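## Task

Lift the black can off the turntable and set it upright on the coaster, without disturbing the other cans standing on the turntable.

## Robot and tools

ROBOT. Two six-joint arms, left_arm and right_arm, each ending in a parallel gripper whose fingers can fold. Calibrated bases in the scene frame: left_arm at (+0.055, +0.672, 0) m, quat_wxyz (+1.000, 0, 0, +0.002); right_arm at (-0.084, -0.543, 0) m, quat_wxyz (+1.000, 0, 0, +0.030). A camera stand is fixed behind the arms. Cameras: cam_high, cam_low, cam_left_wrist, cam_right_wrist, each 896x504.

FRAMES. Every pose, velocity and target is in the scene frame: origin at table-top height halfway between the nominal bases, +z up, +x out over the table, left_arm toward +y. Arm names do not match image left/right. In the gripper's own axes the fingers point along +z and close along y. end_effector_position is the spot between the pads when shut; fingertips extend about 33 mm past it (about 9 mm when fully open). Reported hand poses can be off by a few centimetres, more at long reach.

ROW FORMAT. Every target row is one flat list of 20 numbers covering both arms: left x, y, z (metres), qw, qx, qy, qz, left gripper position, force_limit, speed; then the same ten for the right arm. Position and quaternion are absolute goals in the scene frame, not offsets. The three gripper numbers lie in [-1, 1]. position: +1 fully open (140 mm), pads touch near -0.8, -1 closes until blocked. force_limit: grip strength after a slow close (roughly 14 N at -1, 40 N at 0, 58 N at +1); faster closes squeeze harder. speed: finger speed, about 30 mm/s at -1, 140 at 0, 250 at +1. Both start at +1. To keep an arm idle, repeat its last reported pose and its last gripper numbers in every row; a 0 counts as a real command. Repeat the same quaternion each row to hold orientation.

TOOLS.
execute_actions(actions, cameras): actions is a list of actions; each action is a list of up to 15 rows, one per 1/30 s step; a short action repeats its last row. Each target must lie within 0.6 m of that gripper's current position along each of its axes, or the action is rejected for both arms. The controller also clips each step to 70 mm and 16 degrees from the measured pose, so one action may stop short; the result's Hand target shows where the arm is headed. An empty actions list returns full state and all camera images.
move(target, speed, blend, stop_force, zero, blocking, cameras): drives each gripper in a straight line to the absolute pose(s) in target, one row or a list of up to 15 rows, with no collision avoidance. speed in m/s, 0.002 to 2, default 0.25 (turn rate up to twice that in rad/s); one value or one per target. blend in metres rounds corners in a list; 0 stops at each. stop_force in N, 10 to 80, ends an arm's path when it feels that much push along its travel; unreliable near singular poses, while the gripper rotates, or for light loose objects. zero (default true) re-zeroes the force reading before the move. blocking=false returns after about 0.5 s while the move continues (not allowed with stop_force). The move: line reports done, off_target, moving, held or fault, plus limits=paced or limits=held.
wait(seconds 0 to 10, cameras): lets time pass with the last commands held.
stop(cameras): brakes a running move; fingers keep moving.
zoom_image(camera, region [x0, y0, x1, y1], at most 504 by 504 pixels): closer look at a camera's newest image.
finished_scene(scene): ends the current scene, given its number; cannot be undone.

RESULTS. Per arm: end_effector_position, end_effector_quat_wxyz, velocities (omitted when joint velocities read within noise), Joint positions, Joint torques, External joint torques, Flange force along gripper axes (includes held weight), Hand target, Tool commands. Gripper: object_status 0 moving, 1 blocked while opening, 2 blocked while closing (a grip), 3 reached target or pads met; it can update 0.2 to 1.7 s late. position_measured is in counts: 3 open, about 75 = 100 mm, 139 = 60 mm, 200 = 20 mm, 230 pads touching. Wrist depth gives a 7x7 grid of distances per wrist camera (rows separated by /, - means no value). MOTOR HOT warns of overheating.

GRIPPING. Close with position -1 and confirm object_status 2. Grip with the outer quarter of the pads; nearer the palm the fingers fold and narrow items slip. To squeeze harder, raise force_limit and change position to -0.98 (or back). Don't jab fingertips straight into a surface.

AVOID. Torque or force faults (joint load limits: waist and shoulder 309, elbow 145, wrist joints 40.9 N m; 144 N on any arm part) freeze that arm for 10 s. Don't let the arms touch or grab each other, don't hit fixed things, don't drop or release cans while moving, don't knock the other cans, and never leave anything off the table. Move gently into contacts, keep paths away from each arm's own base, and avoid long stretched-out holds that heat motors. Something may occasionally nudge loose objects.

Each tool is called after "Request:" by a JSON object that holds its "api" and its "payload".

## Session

Request:
{"api": "execute_actions", "payload": {"actions": []}}

Request:
{"api": "wait", "payload": {"seconds": 0.7, "cameras": ["cam_high"]}}

Scene clock: 0.00 s.
left_arm: end_effector_position=(+0.6297, +0.4667, +0.1172) position_measured=3 object_status=3 end_effector_quat_wxyz=(-0.056, +0.829, -0.511, +0.220) | right_arm: end_effector_position=(+0.6739, -0.4624, +0.1969) position_measured=3 object_status=3 end_effector_quat_wxyz=(-0.418, +0.832, +0.179, +0.319)
Joint positions: left_arm=[-0.433 0.05 2.211 0.137 0.428 2.133] | right_arm=[-0.403 0.406 1.904 1.274 1.197 0.048]
Joint velocities: within noise
Joint torques (N m): no reading
External joint torques (N m): no reading
Flange force (N): no reading
Wrist depth (mm): cam_left_wrist=[1661 1419 - - 249 - 206 / 1620 1442 302 - 247 - 207 / 1683 1491 309 284 239 233 213 / 1786 108 296 274 - 142 105 / - 101 - 273 257 - 105 / - - - 268 266 - - / - - 324 - - 228 219] | cam_right_wrist=[3278 - - 2760 2033 1589 1292 / 838 2914 3362 2521 1772 1395 1192 / 2914 1079 832 599 1449 1237 1097 / 2980 1121 520 463 392 327 285 / 1036 111 431 409 368 310 114 / - 103 408 370 327 280 102 / - 297 327 336 298 257 226]
Hand target: left_arm +0.6297, +0.4667, +0.1172; -0.056, +0.829, -0.511, +0.220 | right_arm +0.6739, -0.4624, +0.1969; -0.418, +0.832, +0.179, +0.319
Tool commands: left_gripper/position=+1.0 left_gripper/force_limit=+1.0 left_gripper/speed=+1.0 right_gripper/position=+1.0 right_gripper/force_limit=+1.0 right_gripper/speed=+1.0

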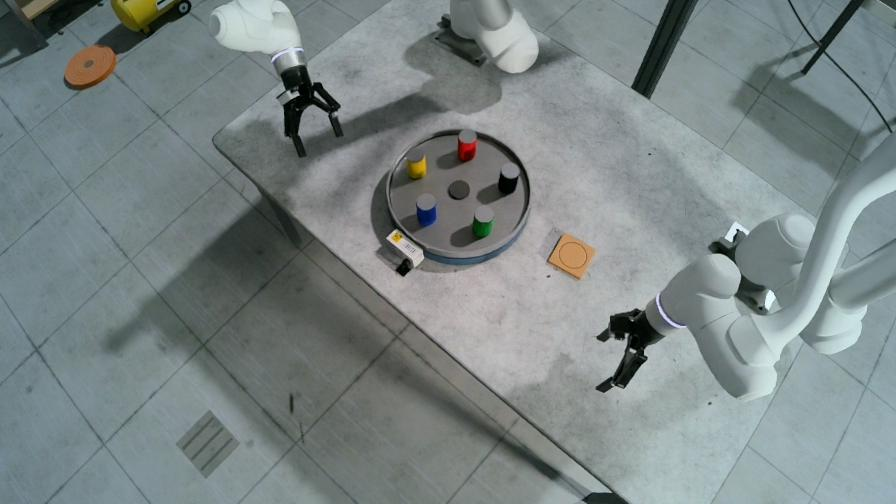

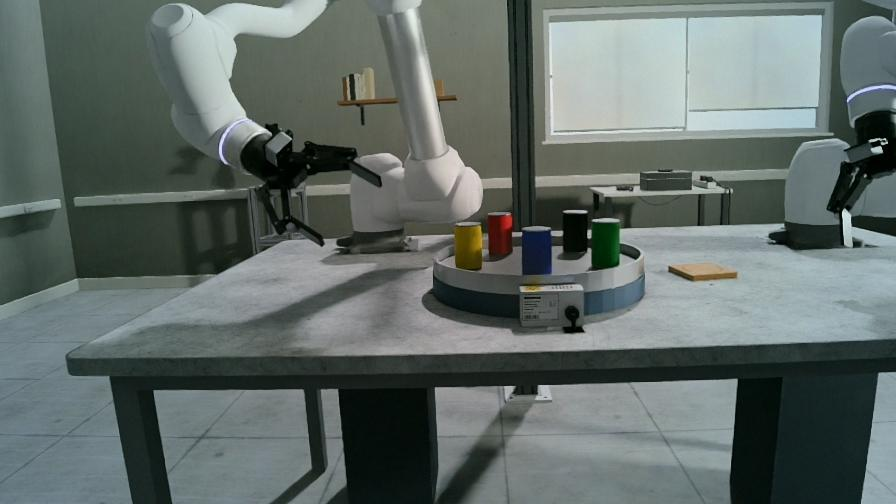

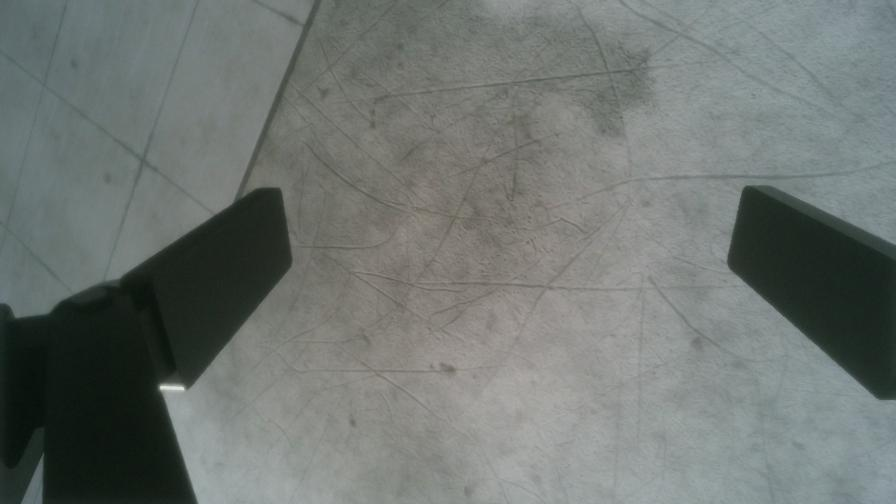

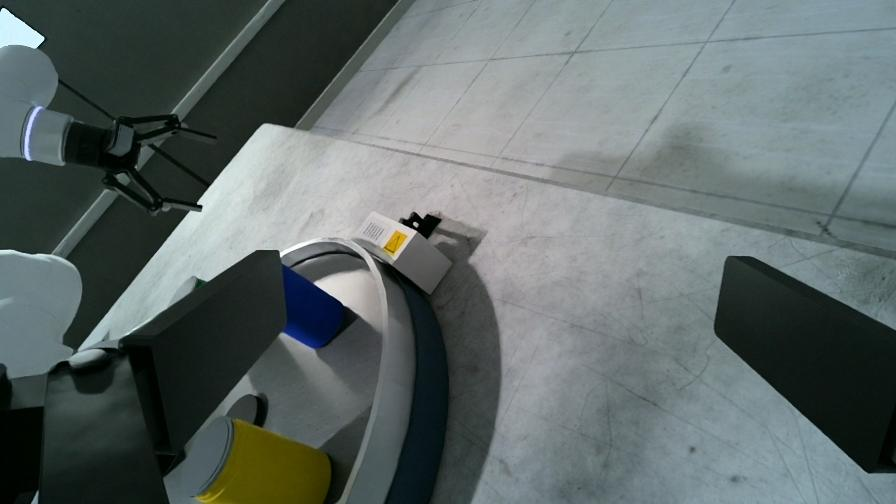

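Scene clock: 0.70 s.
left_arm: end_effector_position=(+0.6297, +0.4667, +0.1172) position_measured=3 object_status=3 end_effector_quat_wxyz=(-0.056, +0.829, -0.511, +0.220) | right_arm: end_effector_position=(+0.6739, -0.4624, +0.1969) position_measured=3 object_status=3 end_effector_quat_wxyz=(-0.418, +0.832, +0.179, +0.319)
Joint positions: left_arm=[-0.433 0.05 2.211 0.137 0.428 2.133] | right_arm=[-0.403 0.406 1.904 1.274 1.197 0.048]
Joint torques (N m): left_arm=[0.29 -40.92 -35.54 3.49 -1.32 0.05] | right_arm=[-3.31 -80.61 -34.37 2.6 1.63 0.02]
External joint torques (N m): left_arm=[-0.28 2.04 1.8 -0.13 0.12 -0.06] | right_arm=[3.4 4.76 -0.09 0.15 -0.13 -0.05]
Flange force (N): left_arm=[-0.7 1.6 3.6] | right_arm=[1.9 5.7 8.2]
Wrist depth (mm): cam_left_wrist=[1572 1389 291 279 241 - - / 1683 1427 - - - - - / 1672 1491 293 - - 231 - / 1773 108 308 - - 141 105 / - 101 - - - 233 105 / - - 315 - 248 - - / - - 325 270 254 230 217] | cam_right_wrist=[- - - 2790 2115 1629 1345 / 787 2946 3198 2428 1784 1395 1160 / 739 3122 756 574 1507 1255 1097 / 1145 - 541 467 394 329 287 / 1016 103 440 418 353 310 114 / - 103 359 369 325 279 102 / - 443 364 339 299 256 226]
Hand target: left_arm +0.6297, +0.4667, +0.1172; -0.056, +0.829, -0.511, +0.220 | right_arm +0.6739, -0.4624, +0.1969; -0.418, +0.832, +0.179, +0.319
Tool commands: left_gripper/position=+1.0 left_gripper/force_limit=+1.0 left_gripper/speed=+1.0 right_gripper/position=+1.0 right_gripper/force_limit=+1.0 right_gripper/speed=+1.0
wait: 0.70 s; at rest by 0.17 s
Images, in order (width x height): cam_high 896x504.

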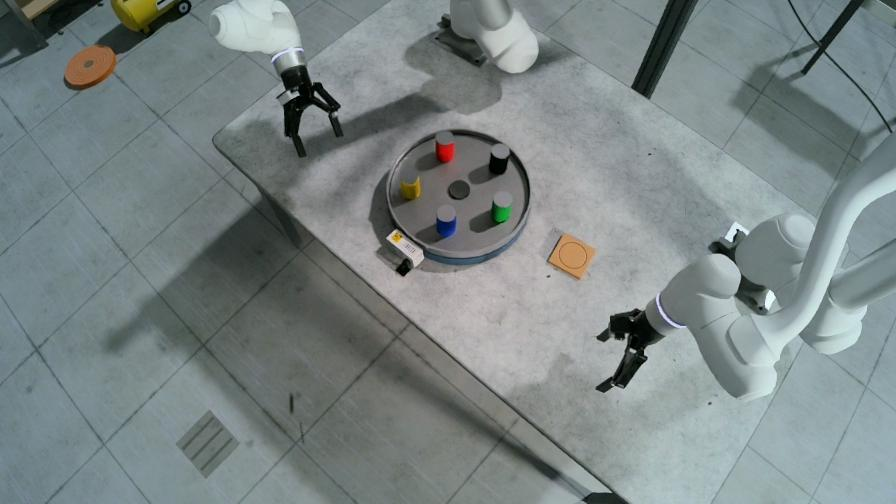

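Request:
{"api": "move", "payload": {"target": [[0.57,0.28,0.20,0,1,0,0,0.4,1,-0.1,0.6739,-0.4624,0.1969,-0.418,0.832,0.179,0.319,1,1,1],[0.519,0.007,0.17,0,1,0,0,0.4,1,-0.1,0.6739,-0.4624,0.1969,-0.418,0.832,0.179,0.319,1,1,1]], "speed": 0.3, "blend": [0.05,0]}}

Request:
{"api": "move", "payload": {"target": [0.519,0.007,0.132,0,1,0,0,0.4,1,-0.1,0.6739,-0.4624,0.1969,-0.418,0.832,0.179,0.319,1,1,1], "speed": 0.004, "blocking": false, "cameras": ["cam_high","cam_left_wrist"]}}

Request:
{"api": "wait", "payload": {"seconds": 0.5, "cameras": ["cam_left_wrist"]}}

Request:
{"api": "wait", "payload": {"seconds": 0.5, "cameras": ["cam_left_wrist"]}}

Request:
{"api": "wait", "payload": {"seconds": 0.5, "cameras": ["cam_left_wrist"]}}

Request:
{"api": "wait", "payload": {"seconds": 3.0, "cameras": ["cam_left_wrist"]}}

Request:
{"api": "wait", "payload": {"seconds": 0.5, "cameras": ["cam_left_wrist"]}}

Request:
{"api": "wait", "payload": {"seconds": 0.5, "cameras": ["cam_left_wrist"]}}

Request:
{"api": "wait", "payload": {"seconds": 0.5, "cameras": ["cam_left_wrist"]}}

Scene clock: 7.87 s.
left_arm: end_effector_position=(+0.5190, +0.0070, +0.1700) position_measured=78 object_status=3 end_effector_quat_wxyz=(+0.000, +1.000, +0.000, +0.000) | right_arm: end_effector_position=(+0.6739, -0.4624, +0.1969) position_measured=3 object_status=3 end_effector_quat_wxyz=(-0.418, +0.832, +0.179, +0.319)
Joint positions: left_arm=[-1.007 0.482 1.453 0 1.206 0.567] | right_arm=[-0.403 0.405 1.905 1.274 1.196 0.047]
Joint torques (N m): left_arm=[1.53 -88.16 -40.85 4.07 -0.08 0.08] | right_arm=[-3.36 -80.74 -34.52 2.59 1.63 0]
External joint torques (N m): left_arm=[-1.4 1.46 1.87 -0.03 0.05 -0.08] | right_arm=[3.11 5.1 0.07 0.18 -0.14 -0.03]
Flange force (N): left_arm=[-2.8 -0.8 2.7] | right_arm=[1.5 6.1 8.1]
Wrist depth (mm): cam_left_wrist=[- 286 - 227 224 221 211 / - - 296 238 233 233 230 / - 314 229 251 239 242 243 / - - 121 273 268 122 253 / - 85 - 288 284 133 - / - - - 307 285 301 - / - - - 312 232 325 -] | cam_right_wrist=[2760 - - 3049 2132 1580 1298 / - - 3159 2546 1914 1395 1203 / - 3049 840 583 1465 1267 1088 / 424 546 545 468 393 327 287 / 971 111 430 415 356 309 115 / - 119 410 371 324 279 102 / - 297 327 334 297 255 226]
Hand target: left_arm +0.5190, +0.0070, +0.1700; +0.000, +1.000, +0.000, +0.000 | right_arm +0.6739, -0.4624, +0.1969; -0.418, +0.832, +0.179, +0.319
Off the commanded pose: left_arm 0.000 m, 0 deg | right_arm 0.000 m, 0 deg.
move: done

Scene clock: 8.37 s.
left_arm: end_effector_position=(+0.5190, +0.0070, +0.1683) position_measured=78 object_status=3 end_effector_quat_wxyz=(+0.000, +1.000, +0.000, +0.000) end_effector_velocity=(+0.000, +0.001, -0.004) end_effector_angular_velocity=(+0.002, +0.001, +0.001) | right_arm: end_effector_position=(+0.6739, -0.4624, +0.1969) position_measured=3 object_status=3 end_effector_quat_wxyz=(-0.418, +0.832, +0.179, +0.319)
Joint positions: left_arm=[-1.007 0.483 1.455 0 1.204 0.567] | right_arm=[-0.403 0.405 1.905 1.274 1.196 0.047]
Joint velocities: left_arm=[0.001 0.002 0.004 0 -0.005 -0.001] | right_arm=[within noise]
Joint torques (N m): left_arm=[0.65 -87.44 -40.53 4.09 -0.17 0.01] | right_arm=[-3.2 -80.67 -34.51 2.6 1.63 -0.01]
External joint torques (N m): left_arm=[-0.8 1 1.69 -0.07 0.13 -0.01] | right_arm=[2.88 4.97 0.05 0.17 -0.14 -0.02]
Flange force (N): left_arm=[-2.2 -1.4 2.1] | right_arm=[1.5 6.1 7.7]
Wrist depth (mm): cam_left_wrist=[- 277 279 225 222 197 144 / - - - 239 235 232 229 / - - 230 253 250 241 241 / 339 - 121 264 261 122 251 / - 85 - 288 277 133 - / - - - 308 302 296 - / - - - 317 318 255 -] | cam_right_wrist=[- - 4948 2882 2065 1589 1298 / - 2820 2732 2428 1748 1395 1171 / - 2406 711 611 1482 1255 1088 / 423 550 518 473 386 327 285 / 978 110 442 416 356 309 115 / - 103 341 372 324 278 102 / - 439 359 337 297 257 226]
Hand target: left_arm +0.5190, +0.0070, +0.1680; +0.000, +1.000, +0.000, +0.000 | right_arm +0.6739, -0.4624, +0.1969; -0.418, +0.832, +0.179, +0.319
Tool commands: left_gripper/position=+0.4 left_gripper/force_limit=+1.0 left_gripper/speed=-0.1 right_gripper/position=+1.0 right_gripper/force_limit=+1.0 right_gripper/speed=+1.0
Off the commanded pose: left_arm 0.036 m, 0 deg | right_arm 0.000 m, 0 deg.
move: running
Images, in order (width x height): cam_high 896x504, cam_left_wrist 896x504.

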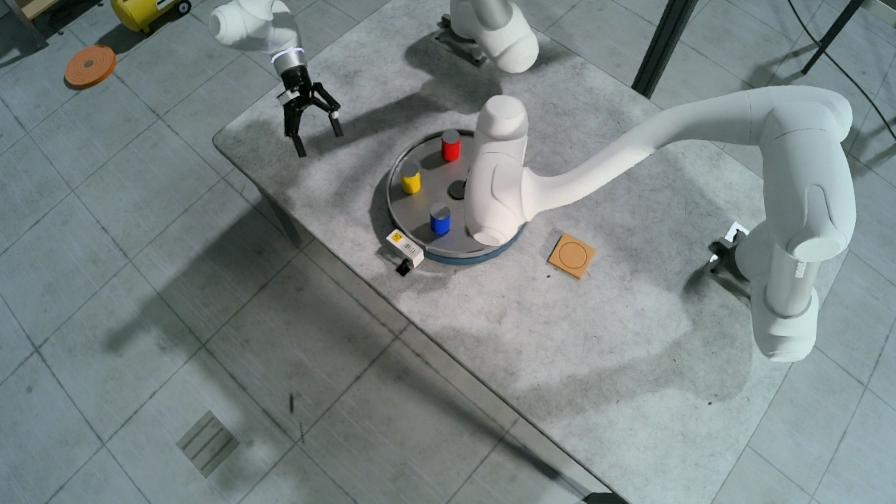

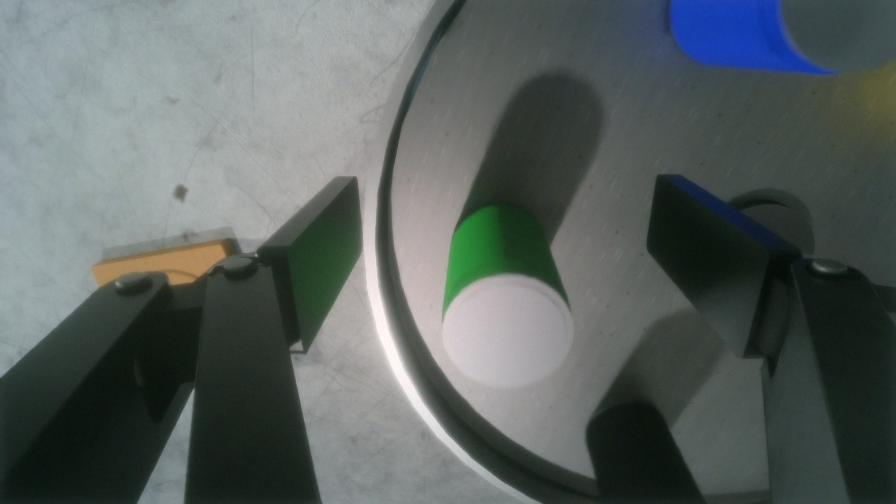

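Scene clock: 8.87 s.
left_arm: end_effector_position=(+0.5190, +0.0070, +0.1663) position_measured=78 object_status=3 end_effector_quat_wxyz=(+0.000, +1.000, +0.000, +0.000) end_effector_velocity=(-0.001, +0.000, -0.004) end_effector_angular_velocity=(-0.001, +0.000, +0.000) | right_arm: end_effector_position=(+0.6739, -0.4624, +0.1969) position_measured=3 object_status=3 end_effector_quat_wxyz=(-0.418, +0.832, +0.179, +0.319)
Joint positions: left_arm=[-1.007 0.484 1.457 0 1.2 0.567] | right_arm=[-0.403 0.405 1.905 1.274 1.196 0.047]
Joint velocities: left_arm=[-0.001 0.002 0.004 -0.001 -0.006 0] | right_arm=[within noise]
Joint torques (N m): left_arm=[0.66 -87.38 -40.9 4.12 -0.3 0.06] | right_arm=[-3.37 -80.87 -34.45 2.59 1.6 0.02]
External joint torques (N m): left_arm=[-0.55 0.48 2 -0.09 0.27 -0.06] | right_arm=[3.49 5.11 0 0.15 -0.09 -0.05]
Flange force (N): left_arm=[-2.8 -2.7 1.9] | right_arm=[1.8 6.0 8.5]
Wrist depth (mm): cam_left_wrist=[- 281 279 223 217 139 214 / - 298 293 237 232 - 228 / - 317 234 251 248 239 240 / - - 121 268 264 122 248 / - 85 - 278 276 113 - / - - - 289 291 298 - / - - - - 320 316 -] | cam_right_wrist=[- - 3496 2882 2033 1561 1311 / - - 3319 2428 1748 1449 1176 / - - 807 600 1441 1267 1075 / 427 524 546 469 396 327 287 / 968 111 379 414 355 309 115 / - 103 396 371 328 278 102 / - 434 362 340 302 251 227]
Hand target: left_arm +0.5190, +0.0070, +0.1660; +0.000, +1.000, +0.000, +0.000 | right_arm +0.6739, -0.4624, +0.1969; -0.418, +0.832, +0.179, +0.319
Tool commands: left_gripper/position=+0.4 left_gripper/force_limit=+1.0 left_gripper/speed=-0.1 right_gripper/position=+1.0 right_gripper/force_limit=+1.0 right_gripper/speed=+1.0
Off the commanded pose: left_arm 0.034 m, 0 deg | right_arm 0.000 m, 0 deg.
earlier move: running
wait: 0.50 s; no rest
Images, in order (width x height): cam_left_wrist 896x504.

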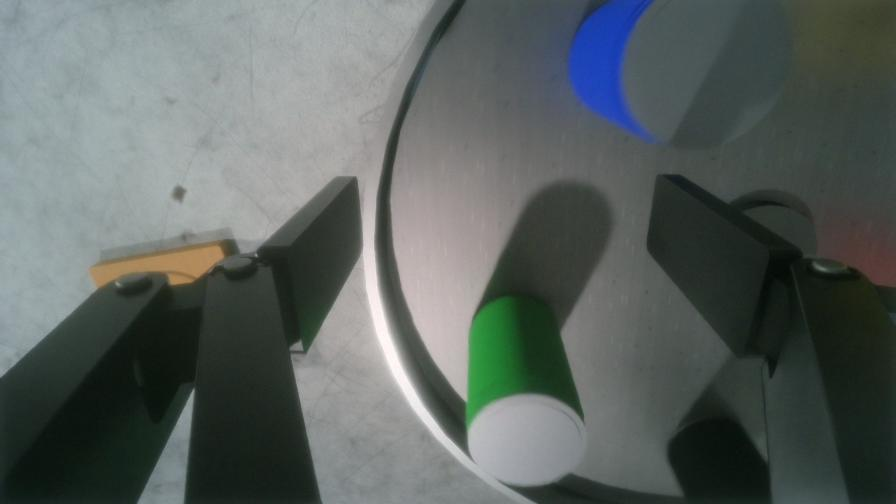

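Scene clock: 9.37 s.
left_arm: end_effector_position=(+0.5190, +0.0070, +0.1643) position_measured=78 object_status=3 end_effector_quat_wxyz=(+0.000, +1.000, +0.000, +0.000) end_effector_velocity=(+0.000, +0.001, -0.004) end_effector_angular_velocity=(+0.001, +0.000, +0.000) | right_arm: end_effector_position=(+0.6739, -0.4624, +0.1969) position_measured=3 object_status=3 end_effector_quat_wxyz=(-0.418, +0.832, +0.179, +0.319)
Joint positions: left_arm=[-1.007 0.486 1.459 0 1.197 0.567] | right_arm=[-0.403 0.405 1.905 1.274 1.196 0.047]
Joint velocities: left_arm=[0.001 0.002 0.004 0 -0.006 0.001] | right_arm=[within noise]
Joint torques (N m): left_arm=[0.44 -85.7 -40.46 4.06 -0.26 0.07] | right_arm=[-3.32 -80.56 -34.42 2.6 1.64 0.02]
External joint torques (N m): left_arm=[-0.47 -1.28 1.58 -0.04 0.22 -0.07] | right_arm=[3.41 4.78 -0.05 0.15 -0.15 -0.05]
Flange force (N): left_arm=[-3.7 -4.1 0.5] | right_arm=[1.8 5.6 8.2]
Wrist depth (mm): cam_left_wrist=[- 277 - 222 220 217 213 / - 293 292 234 220 227 225 / - - 230 250 - 237 237 / - - 121 264 262 122 246 / - 85 - 283 279 133 - / - - 375 300 287 294 - / - - - 316 227 318 -] | cam_right_wrist=[3237 - 3693 2914 2033 1629 1292 / 2596 3014 3049 2497 1796 1417 1192 / 3159 2946 871 593 1465 1255 1102 / 426 927 506 466 397 329 286 / 978 111 425 416 369 311 114 / - 111 410 372 327 278 102 / - 306 340 340 298 257 226]
Hand target: left_arm +0.5190, +0.0070, +0.1640; +0.000, +1.000, +0.000, +0.000 | right_arm +0.6739, -0.4624, +0.1969; -0.418, +0.832, +0.179, +0.319
Tool commands: left_gripper/position=+0.4 left_gripper/force_limit=+1.0 left_gripper/speed=-0.1 right_gripper/position=+1.0 right_gripper/force_limit=+1.0 right_gripper/speed=+1.0
Off the commanded pose: left_arm 0.032 m, 0 deg | right_arm 0.000 m, 0 deg.
earlier move: running
wait: 0.50 s; no rest
Images, in order (width x height): cam_left_wrist 896x504.

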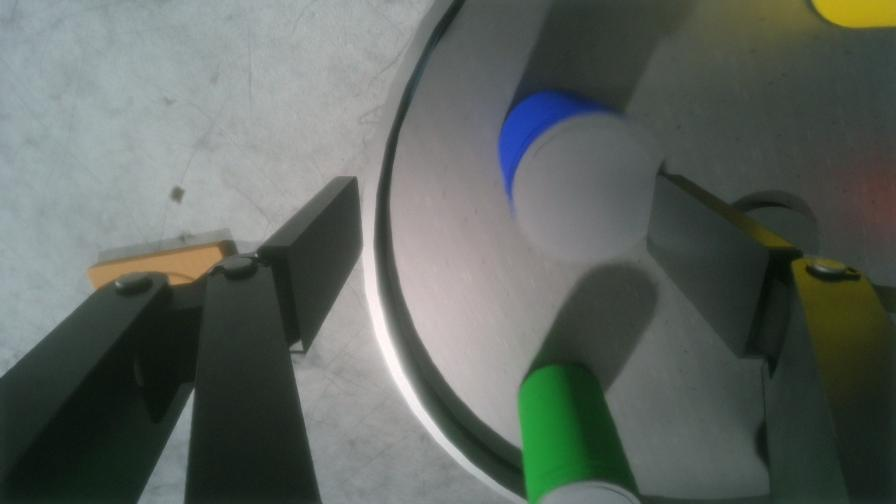

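Scene clock: 9.87 s.
left_arm: end_effector_position=(+0.5190, +0.0070, +0.1623) position_measured=78 object_status=3 end_effector_quat_wxyz=(+0.000, +1.000, +0.000, +0.000) end_effector_velocity=(+0.001, +0.000, -0.004) end_effector_angular_velocity=(-0.001, -0.001, +0.001) | right_arm: end_effector_position=(+0.6739, -0.4624, +0.1969) position_measured=3 object_status=3 end_effector_quat_wxyz=(-0.418, +0.832, +0.179, +0.319)
Joint positions: left_arm=[-1.007 0.487 1.461 0 1.194 0.567] | right_arm=[-0.403 0.405 1.905 1.274 1.196 0.047]
Joint velocities: left_arm=[0.001 0.002 0.004 0 -0.007 0] | right_arm=[within noise]
Joint torques (N m): left_arm=[0.53 -87.46 -40.65 4.14 0.25 0.05] | right_arm=[-3.36 -80.66 -34.54 2.58 1.63 0]
External joint torques (N m): left_arm=[-0.37 0.65 1.91 -0.12 -0.29 -0.05] | right_arm=[3.41 4.87 0.07 0.17 -0.14 -0.03]
Flange force (N): left_arm=[-2.6 -2.8 2.7] | right_arm=[1.6 5.6 8.3]
Wrist depth (mm): cam_left_wrist=[- 276 270 219 218 215 212 / - - - 233 230 225 224 / - - 235 245 242 236 236 / 335 - 121 258 203 122 245 / - 85 - 281 275 113 - / - - 380 298 297 289 - / - - - 311 315 253 -] | cam_right_wrist=[- - - 2882 1987 1552 1331 / - - 3544 2428 1784 1425 1187 / 3362 1373 - 606 1552 1279 1102 / 425 1028 488 462 390 329 288 / 986 111 446 414 353 311 114 / - 103 358 367 322 280 102 / - 442 352 341 298 256 226]
Hand target: left_arm +0.5190, +0.0070, +0.1620; +0.000, +1.000, +0.000, +0.000 | right_arm +0.6739, -0.4624, +0.1969; -0.418, +0.832, +0.179, +0.319
Tool commands: left_gripper/position=+0.4 left_gripper/force_limit=+1.0 left_gripper/speed=-0.1 right_gripper/position=+1.0 right_gripper/force_limit=+1.0 right_gripper/speed=+1.0
Off the commanded pose: left_arm 0.030 m, 0 deg | right_arm 0.000 m, 0 deg.
earlier move: running
wait: 0.50 s; no rest
Images, in order (width x height): cam_left_wrist 896x504.

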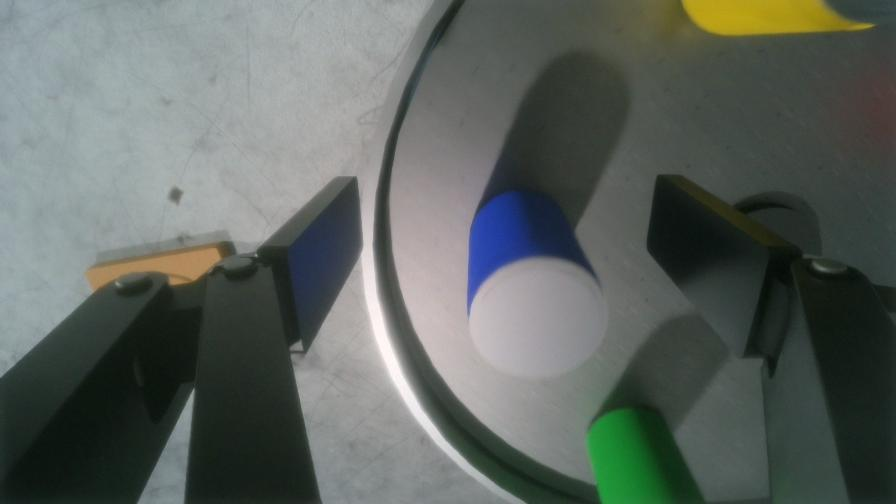

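Scene clock: 12.87 s.
left_arm: end_effector_position=(+0.5190, +0.0070, +0.1504) position_measured=78 object_status=3 end_effector_quat_wxyz=(+0.000, +1.000, +0.000, +0.000) end_effector_velocity=(+0.000, +0.000, -0.004) end_effector_angular_velocity=(-0.002, -0.001, +0.000) | right_arm: end_effector_position=(+0.6739, -0.4624, +0.1969) position_measured=3 object_status=3 end_effector_quat_wxyz=(-0.418, +0.832, +0.179, +0.319)
Joint positions: left_arm=[-1.007 0.494 1.472 0 1.175 0.567] | right_arm=[-0.403 0.405 1.905 1.274 1.196 0.047]
Joint velocities: left_arm=[0 0.002 0.004 0 -0.008 0] | right_arm=[within noise]
Joint torques (N m): left_arm=[0.95 -90.29 -39.91 4.08 -0.22 0.05] | right_arm=[-3.21 -80.58 -34.41 2.59 1.63 0.01]
External joint torques (N m): left_arm=[-1.04 3.18 1.49 -0.1 0.2 -0.05] | right_arm=[3.39 4.79 -0.05 0.15 -0.14 -0.04]
Flange force (N): left_arm=[-0.3 1.9 3.1] | right_arm=[1.8 5.6 8.2]
Wrist depth (mm): cam_left_wrist=[- 265 - 207 207 202 200 / - 279 - 219 217 215 212 / 302 - - 232 170 224 225 / - - 121 248 152 122 230 / - 85 243 269 264 253 - / - - 363 282 281 278 - / - - - 297 294 258 -] | cam_right_wrist=[2546 - - 2882 2033 1570 1305 / - - 3450 2241 1772 1417 1155 / - - 795 603 1425 1285 1079 / 429 898 479 465 393 329 284 / 975 111 439 414 354 310 114 / - 103 379 372 326 279 102 / - 434 335 340 298 255 225]
Hand target: left_arm +0.5190, +0.0070, +0.1501; +0.000, +1.000, +0.000, +0.000 | right_arm +0.6739, -0.4624, +0.1969; -0.418, +0.832, +0.179, +0.319
Tool commands: left_gripper/position=+0.4 left_gripper/force_limit=+1.0 left_gripper/speed=-0.1 right_gripper/position=+1.0 right_gripper/force_limit=+1.0 right_gripper/speed=+1.0
Off the commanded pose: left_arm 0.018 m, 0 deg | right_arm 0.000 m, 0 deg.
earlier move: running
wait: 3.00 s; no rest
Images, in order (width x height): cam_left_wrist 896x504.

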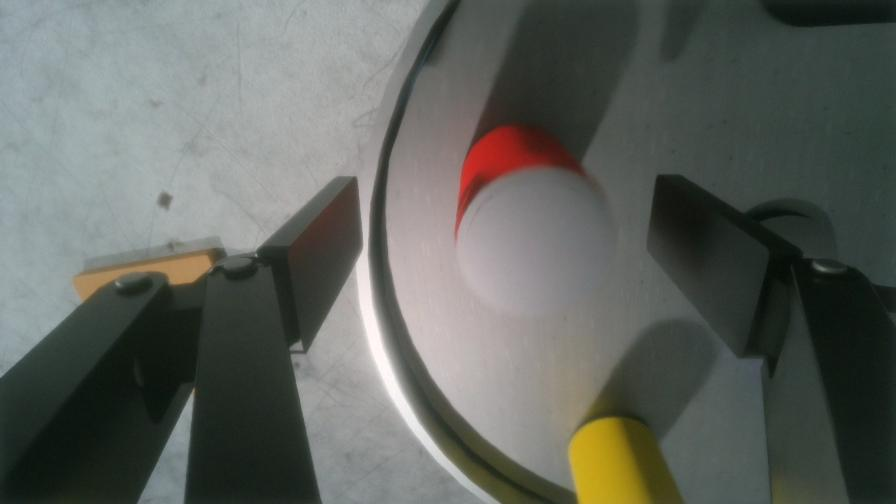

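Scene clock: 13.37 s.
left_arm: end_effector_position=(+0.5190, +0.0070, +0.1484) position_measured=78 object_status=3 end_effector_quat_wxyz=(+0.000, +1.000, +0.000, +0.000) end_effector_velocity=(+0.000, -0.001, -0.004) end_effector_angular_velocity=(-0.001, +0.000, +0.000) | right_arm: end_effector_position=(+0.6739, -0.4624, +0.1969) position_measured=3 object_status=3 end_effector_quat_wxyz=(-0.418, +0.832, +0.179, +0.319)
Joint positions: left_arm=[-1.007 0.495 1.474 0 1.172 0.567] | right_arm=[-0.403 0.405 1.905 1.274 1.196 0.047]
Joint velocities: left_arm=[0 0.003 0.003 0 -0.007 0] | right_arm=[within noise]
Joint torques (N m): left_arm=[0.6 -87.21 -39.65 4.08 -0.22 0.05] | right_arm=[-3.31 -80.64 -34.5 2.61 1.62 0.03]
External joint torques (N m): left_arm=[-0.53 -0.3 1.15 -0.1 0.19 -0.05] | right_arm=[3.48 4.83 0.04 0.13 -0.11 -0.06]
Flange force (N): left_arm=[-2.3 -2.1 0.6] | right_arm=[1.7 5.6 8.3]
Wrist depth (mm): cam_left_wrist=[264 264 260 205 203 152 - / - 277 - 219 216 213 211 / - - - 233 228 221 223 / - 310 137 244 242 122 228 / - 85 245 192 252 133 - / - - - 176 269 275 - / - - - 295 300 289 -] | cam_right_wrist=[3159 3085 3122 3198 2017 1561 1324 / 2497 3085 3198 2406 1760 1402 1197 / 2946 3085 780 603 1516 1292 1084 / 433 569 524 466 393 325 287 / 968 111 409 414 356 309 114 / - 103 371 370 323 279 102 / - 443 365 337 297 257 226]
Hand target: left_arm +0.5190, +0.0070, +0.1481; +0.000, +1.000, +0.000, +0.000 | right_arm +0.6739, -0.4624, +0.1969; -0.418, +0.832, +0.179, +0.319
Tool commands: left_gripper/position=+0.4 left_gripper/force_limit=+1.0 left_gripper/speed=-0.1 right_gripper/position=+1.0 right_gripper/force_limit=+1.0 right_gripper/speed=+1.0
Off the commanded pose: left_arm 0.016 m, 0 deg | right_arm 0.000 m, 0 deg.
earlier move: running
wait: 0.50 s; no rest
Images, in order (width x height): cam_left_wrist 896x504.

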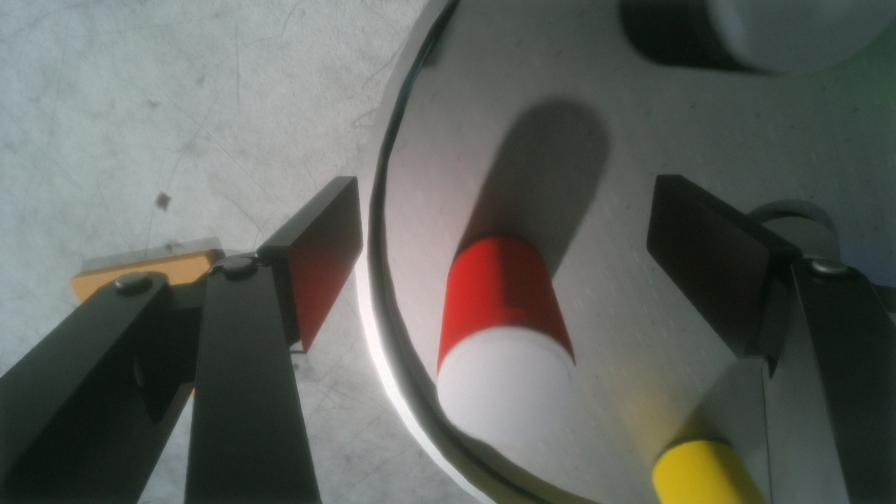

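Scene clock: 13.87 s.
left_arm: end_effector_position=(+0.5190, +0.0070, +0.1464) position_measured=78 object_status=3 end_effector_quat_wxyz=(+0.000, +1.000, +0.000, +0.000) end_effector_velocity=(-0.001, +0.000, -0.003) end_effector_angular_velocity=(+0.000, +0.001, -0.001) | right_arm: end_effector_position=(+0.6739, -0.4624, +0.1969) position_measured=3 object_status=3 end_effector_quat_wxyz=(-0.418, +0.832, +0.179, +0.319)
Joint positions: left_arm=[-1.007 0.497 1.476 0 1.169 0.567] | right_arm=[-0.403 0.405 1.905 1.274 1.196 0.047]
Joint velocities: left_arm=[0 0.002 0.003 -0.001 -0.005 0.001] | right_arm=[within noise]
Joint torques (N m): left_arm=[0.93 -89.88 -40.07 4.2 -0.24 0.03] | right_arm=[-3.27 -80.77 -34.53 2.59 1.62 0.02]
External joint torques (N m): left_arm=[-1.26 2.7 1.69 -0.24 0.21 -0.03] | right_arm=[3.44 5.04 0.08 0.16 -0.12 -0.05]
Flange force (N): left_arm=[-1.2 1.1 3.0] | right_arm=[1.6 5.9 8.4]
Wrist depth (mm): cam_left_wrist=[- - - 203 198 197 198 / - 276 272 216 - 208 210 / - - - 231 233 217 220 / - 307 137 246 243 122 226 / - 85 243 261 256 133 - / - - - 273 266 272 - / - - 381 271 192 295 -] | cam_right_wrist=[- - - 2914 1972 1599 1292 / - 2850 - 2222 1760 1433 1203 / - 1373 726 604 1433 1273 1084 / 416 - 521 469 397 327 285 / 971 111 414 416 354 312 115 / - 103 411 369 325 279 102 / - 320 358 332 298 256 226]
Hand target: left_arm +0.5190, +0.0070, +0.1461; +0.000, +1.000, +0.000, +0.000 | right_arm +0.6739, -0.4624, +0.1969; -0.418, +0.832, +0.179, +0.319
Tool commands: left_gripper/position=+0.4 left_gripper/force_limit=+1.0 left_gripper/speed=-0.1 right_gripper/position=+1.0 right_gripper/force_limit=+1.0 right_gripper/speed=+1.0
Off the commanded pose: left_arm 0.014 m, 0 deg | right_arm 0.000 m, 0 deg.
earlier move: running
wait: 0.50 s; no rest
Images, in order (width x height): cam_left_wrist 896x504.

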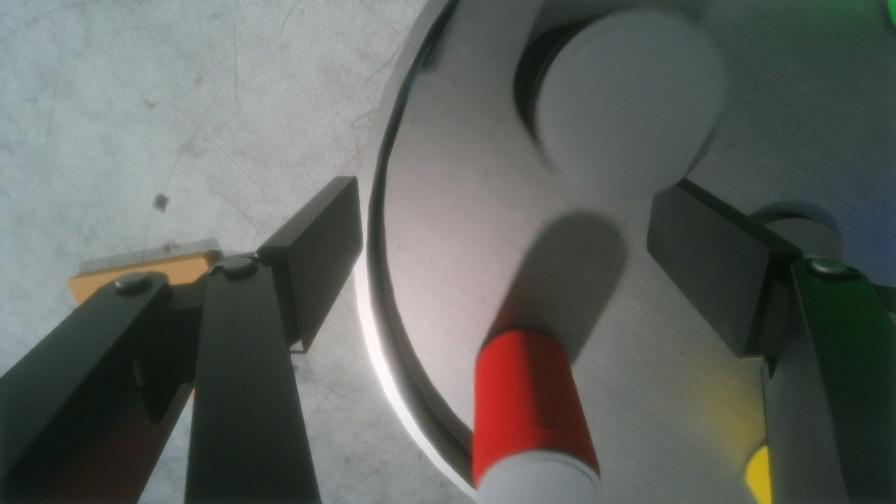

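Scene clock: 14.37 s.
left_arm: end_effector_position=(+0.5190, +0.0070, +0.1444) position_measured=78 object_status=3 end_effector_quat_wxyz=(+0.000, +1.000, +0.000, +0.000) end_effector_velocity=(+0.000, +0.000, -0.004) end_effector_angular_velocity=(+0.001, +0.000, +0.000) | right_arm: end_effector_position=(+0.6739, -0.4624, +0.1969) position_measured=3 object_status=3 end_effector_quat_wxyz=(-0.418, +0.832, +0.179, +0.319)
Joint positions: left_arm=[-1.007 0.498 1.478 0 1.166 0.567] | right_arm=[-0.403 0.405 1.905 1.274 1.196 0.047]
Joint velocities: left_arm=[0 0.002 0.004 0 -0.005 0] | right_arm=[within noise]
Joint torques (N m): left_arm=[0.23 -88.22 -39.54 4 -0.19 -0.01] | right_arm=[-3.12 -80.66 -34.43 2.61 1.62 0.01]
External joint torques (N m): left_arm=[-0.03 0.77 1.24 -0.03 0.16 0.01] | right_arm=[3.2 4.93 -0.03 0.14 -0.12 -0.04]
Flange force (N): left_arm=[-0.9 -1.3 1.4] | right_arm=[1.7 5.9 8.0]
Wrist depth (mm): cam_left_wrist=[264 259 - 203 201 197 196 / 276 - 267 215 213 210 207 / - - - 226 220 218 218 / - - 137 247 149 122 223 / - 85 242 263 257 113 - / - - - 275 270 271 - / - - - 291 238 288 -] | cam_right_wrist=[2241 2882 2914 2882 2065 1570 1324 / - - 3278 2362 1860 1417 1187 / - 2790 868 578 1449 1243 1097 / 433 997 470 465 394 331 286 / 975 111 445 417 354 310 114 / - 103 386 371 324 280 102 / - 412 341 338 298 256 226]
Hand target: left_arm +0.5190, +0.0070, +0.1441; +0.000, +1.000, +0.000, +0.000 | right_arm +0.6739, -0.4624, +0.1969; -0.418, +0.832, +0.179, +0.319
Tool commands: left_gripper/position=+0.4 left_gripper/force_limit=+1.0 left_gripper/speed=-0.1 right_gripper/position=+1.0 right_gripper/force_limit=+1.0 right_gripper/speed=+1.0
Off the commanded pose: left_arm 0.012 m, 0 deg | right_arm 0.000 m, 0 deg.
earlier move: running
wait: 0.50 s; no rest
Images, in order (width x height): cam_left_wrist 896x504.

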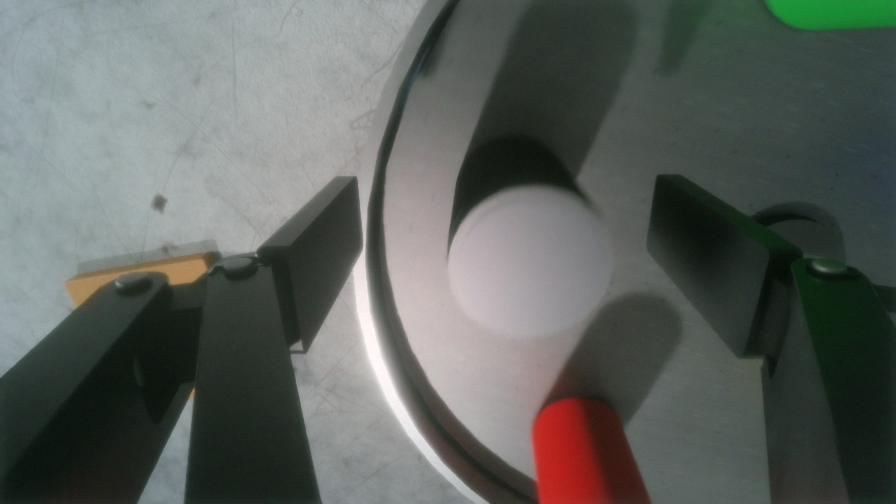

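Request:
{"api": "wait", "payload": {"seconds": 10}}

Request:
{"api": "wait", "payload": {"seconds": 4.64}}

Request:
{"api": "move", "payload": {"target": [0.38,0.006,0.132,0,1,0,0,0.4,1,-0.1,0.6739,-0.4624,0.1969,-0.418,0.832,0.179,0.319,1,1,1], "speed": 0.113, "blocking": false, "cameras": ["cam_left_wrist"]}}

Request:
{"api": "move", "payload": {"target": [[0.405,-0.006,0.132,0,1,0,0,-1,1,-0.1,0.6739,-0.4624,0.1969,-0.418,0.832,0.179,0.319,1,1,1],[0.38,0.0,0.22,0,1,0,0,-1,1,-0.1,0.6739,-0.4624,0.1969,-0.418,0.832,0.179,0.319,1,1,1]], "speed": [0.113,0.15], "blend": [0.01,0], "cameras": ["cam_high","cam_low","cam_left_wrist"]}}

Scene clock: 17.60 s.
left_arm: end_effector_position=(+0.5190, +0.0070, +0.1320) position_measured=78 object_status=3 end_effector_quat_wxyz=(+0.000, +1.000, +0.000, +0.000) | right_arm: end_effector_position=(+0.6739, -0.4624, +0.1969) position_measured=3 object_status=3 end_effector_quat_wxyz=(-0.418, +0.832, +0.179, +0.319)
Joint positions: left_arm=[-1.007 0.506 1.489 0 1.146 0.567] | right_arm=[-0.403 0.405 1.905 1.274 1.196 0.047]
Joint torques (N m): left_arm=[0.37 -89.69 -39.85 4.04 -0.15 -0.01] | right_arm=[-3.37 -80.66 -34.48 2.59 1.62 0.03]
External joint torques (N m): left_arm=[-0.63 1.75 1.81 -0.1 0.11 0.01] | right_arm=[3.46 4.87 0.01 0.16 -0.12 -0.06]
Flange force (N): left_arm=[-1.6 -0.9 2.6] | right_arm=[1.7 5.7 8.3]
Wrist depth (mm): cam_left_wrist=[- 248 - 192 191 187 185 / 270 - - 202 200 198 194 / - 281 - 212 160 206 206 / - - 137 231 - 122 213 / - 85 222 247 243 133 - / - - - 263 260 255 - / - - - 280 271 268 -] | cam_right_wrist=[2649 3198 3049 2914 2081 1580 1338 / - - 3693 2428 1784 1433 1197 / - - 830 611 1441 1261 1116 / 424 990 474 471 393 328 285 / 978 - 447 419 355 310 115 / - 104 398 372 325 280 102 / - 309 325 336 298 256 226]
Hand target: left_arm +0.5190, +0.0070, +0.1320; +0.000, +1.000, +0.000, +0.000 | right_arm +0.6739, -0.4624, +0.1969; -0.418, +0.832, +0.179, +0.319
Tool commands: left_gripper/position=+0.4 left_gripper/force_limit=+1.0 left_gripper/speed=-0.1 right_gripper/position=+1.0 right_gripper/force_limit=+1.0 right_gripper/speed=+1.0
Off the commanded pose: left_arm 0.000 m, 0 deg | right_arm 0.000 m, 0 deg.
earlier move: done
wait: 2.83 of 10 s (the move ended)

Scene clock: 22.27 s.
left_arm: end_effector_position=(+0.5190, +0.0070, +0.1320) position_measured=78 object_status=3 end_effector_quat_wxyz=(+0.000, +1.000, +0.000, +0.000) | right_arm: end_effector_position=(+0.6739, -0.4624, +0.1969) position_measured=3 object_status=3 end_effector_quat_wxyz=(-0.418, +0.832, +0.179, +0.319)
Joint positions: left_arm=[-1.007 0.506 1.489 0 1.146 0.567] | right_arm=[-0.403 0.405 1.905 1.274 1.196 0.047]
Joint torques (N m): left_arm=[0.4 -89.55 -39.86 3.95 -0.09 0.09] | right_arm=[-3.39 -80.82 -34.36 2.61 1.62 0.03]
External joint torques (N m): left_arm=[-0.52 2 1.87 -0.02 0.05 -0.09] | right_arm=[3.29 5.13 -0.09 0.15 -0.12 -0.05]
Flange force (N): left_arm=[-1.4 -0.7 2.9] | right_arm=[1.8 6.3 8.3]
Wrist depth (mm): cam_left_wrist=[- - 246 191 189 187 185 / - - 251 202 201 197 195 / - - - 213 209 206 207 / - - 137 228 222 122 213 / - 85 239 248 241 133 - / - - 332 263 259 254 - / - - 361 275 242 271 -] | cam_right_wrist=[- - - 2790 2049 1561 1324 / - 3085 3362 2521 1860 1395 1203 / 2980 - 776 593 1417 1249 1097 / 426 - 488 468 396 327 286 / 968 111 446 410 355 311 115 / - 103 405 372 325 280 102 / - 300 324 340 297 256 226]
Hand target: left_arm +0.5190, +0.0070, +0.1320; +0.000, +1.000, +0.000, +0.000 | right_arm +0.6739, -0.4624, +0.1969; -0.418, +0.832, +0.179, +0.319
Tool commands: left_gripper/position=+0.4 left_gripper/force_limit=+1.0 left_gripper/speed=-0.1 right_gripper/position=+1.0 right_gripper/force_limit=+1.0 right_gripper/speed=+1.0
Off the commanded pose: left_arm 0.000 m, 0 deg | right_arm 0.000 m, 0 deg.
wait: 4.67 s; at rest by 0.17 s

Scene clock: 22.77 s.
left_arm: end_effector_position=(+0.4753, +0.0067, +0.1319) position_measured=78 object_status=3 end_effector_quat_wxyz=(+0.000, +1.000, +0.000, +0.000) end_effector_velocity=(-0.109, +0.000, +0.000) end_effector_angular_velocity=(+0.000, +0.000, +0.000) | right_arm: end_effector_position=(+0.6739, -0.4624, +0.1969) position_measured=3 object_status=3 end_effector_quat_wxyz=(-0.418, +0.832, +0.179, +0.319)
Joint positions: left_arm=[-1.054 0.471 1.545 0 1.126 0.52] | right_arm=[-0.403 0.405 1.905 1.274 1.196 0.047]
Joint velocities: left_arm=[-0.121 -0.085 0.132 0 -0.047 -0.121] | right_arm=[within noise]
Joint torques (N m): left_arm=[1.33 -84.25 -39.82 4.01 -0.18 0.1] | right_arm=[-3.41 -80.62 -34.42 2.62 1.62 0.03]
External joint torques (N m): left_arm=[-1.06 -0.03 2.17 -0.1 0.15 -0.1] | right_arm=[3.33 4.93 -0.03 0.14 -0.12 -0.06]
Flange force (N): left_arm=[-3.9 -3.4 1.7] | right_arm=[1.7 5.9 8.2]
Wrist depth (mm): cam_left_wrist=[- - 241 191 190 187 185 / - 265 198 203 200 198 193 / - 275 207 215 212 205 199 / 285 283 121 200 220 122 207 / - 85 226 239 234 133 - / - - 335 243 258 250 - / - - - 262 275 229 -] | cam_right_wrist=[- 3856 - 2820 2167 1552 1311 / - 3237 3362 2521 1808 1395 1208 / - - 807 608 1465 1267 1121 / 493 - 512 469 391 329 287 / 421 112 437 413 359 317 114 / - 111 346 368 324 274 102 / - 441 365 340 298 257 226]
Hand target: left_arm +0.4663, +0.0067, +0.1320; +0.000, +1.000, +0.000, +0.000 | right_arm +0.6739, -0.4624, +0.1969; -0.418, +0.832, +0.179, +0.319
Tool commands: left_gripper/position=+0.4 left_gripper/force_limit=+1.0 left_gripper/speed=-0.1 right_gripper/position=+1.0 right_gripper/force_limit=+1.0 right_gripper/speed=+1.0
Off the commanded pose: left_arm 0.095 m, 0 deg | right_arm 0.000 m, 0 deg.
move: running
Images, in order (width x height): cam_left_wrist 896x504.

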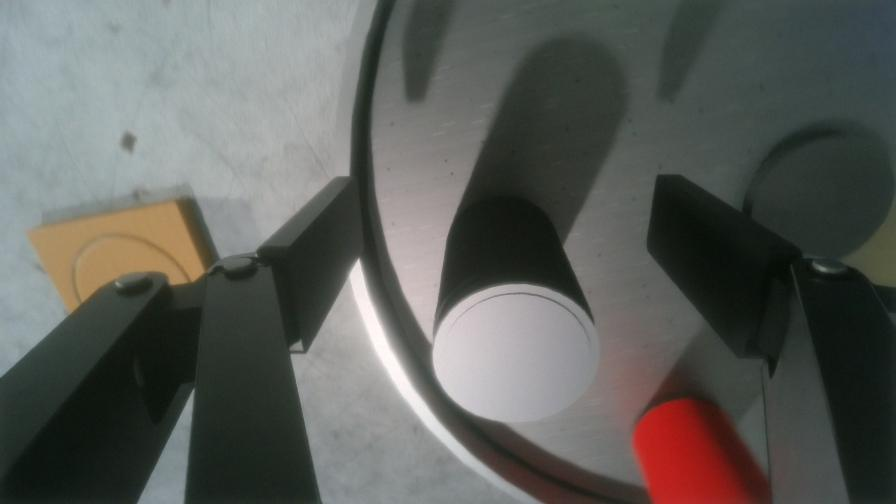

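Scene clock: 24.27 s.
left_arm: end_effector_position=(+0.3800, +0.0000, +0.2199) position_measured=233 object_status=3 end_effector_quat_wxyz=(+0.000, +1.000, +0.000, +0.000) | right_arm: end_effector_position=(+0.6739, -0.4624, +0.1969) position_measured=3 object_status=3 end_effector_quat_wxyz=(-0.418, +0.832, +0.179, +0.319)
Joint positions: left_arm=[-1.17 0.357 1.544 0 1.241 0.405] | right_arm=[-0.403 0.405 1.905 1.274 1.196 0.047]
Joint torques (N m): left_arm=[0.48 -76.83 -41.18 4.16 -0.03 0.08] | right_arm=[-3.21 -80.68 -34.47 2.59 1.66 0.03]
External joint torques (N m): left_arm=[-0.39 1.86 1.87 -0.08 0 -0.08] | right_arm=[3.13 4.9 0 0.16 -0.16 -0.06]
Flange force (N): left_arm=[-1.1 -0.8 3.1] | right_arm=[1.6 5.9 8.0]
Wrist depth (mm): cam_left_wrist=[332 322 274 196 267 264 263 / 342 338 342 287 285 281 275 / 378 356 362 298 300 296 292 / 403 - 387 - 111 265 310 / - - 71 - - 77 - / 460 - - - - 71 - / - - - - - - -] | cam_right_wrist=[2703 - - 3014 2115 1561 1311 / - - 3362 2451 1748 1425 1187 / - 2790 804 596 1580 1255 1084 / 1020 3237 515 467 390 327 285 / 978 111 411 410 356 311 114 / - 103 371 372 326 280 102 / - 439 366 336 298 256 226]
Hand target: left_arm +0.3800, +0.0000, +0.2200; +0.000, +1.000, +0.000, +0.000 | right_arm +0.6739, -0.4624, +0.1969; -0.418, +0.832, +0.179, +0.319
Off the commanded pose: left_arm 0.000 m, 0 deg | right_arm 0.000 m, 0 deg.
earlier move: replaced
move: done
Images, in order (width x height): cam_high 896x504, cam_low 896x504, cam_left_wrist 896x504.

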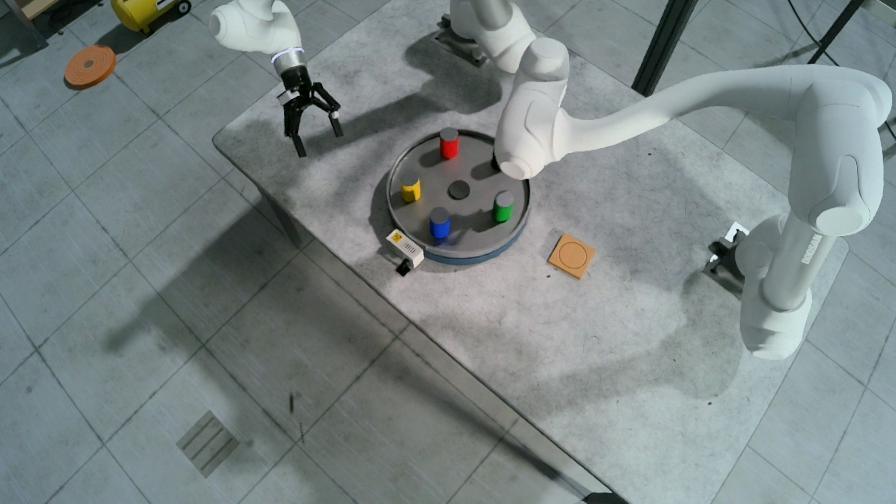

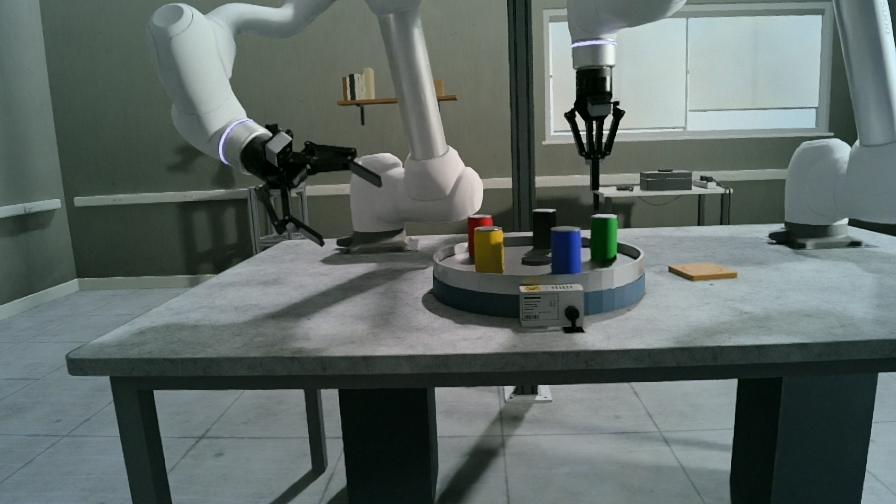

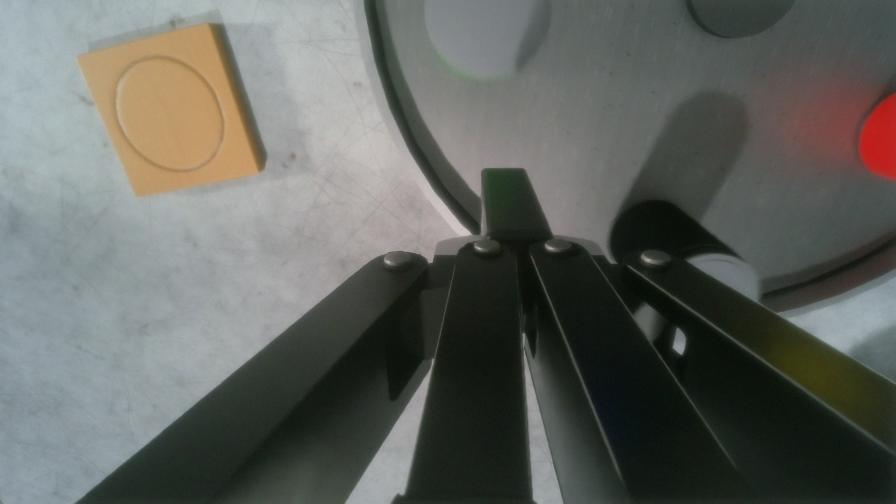

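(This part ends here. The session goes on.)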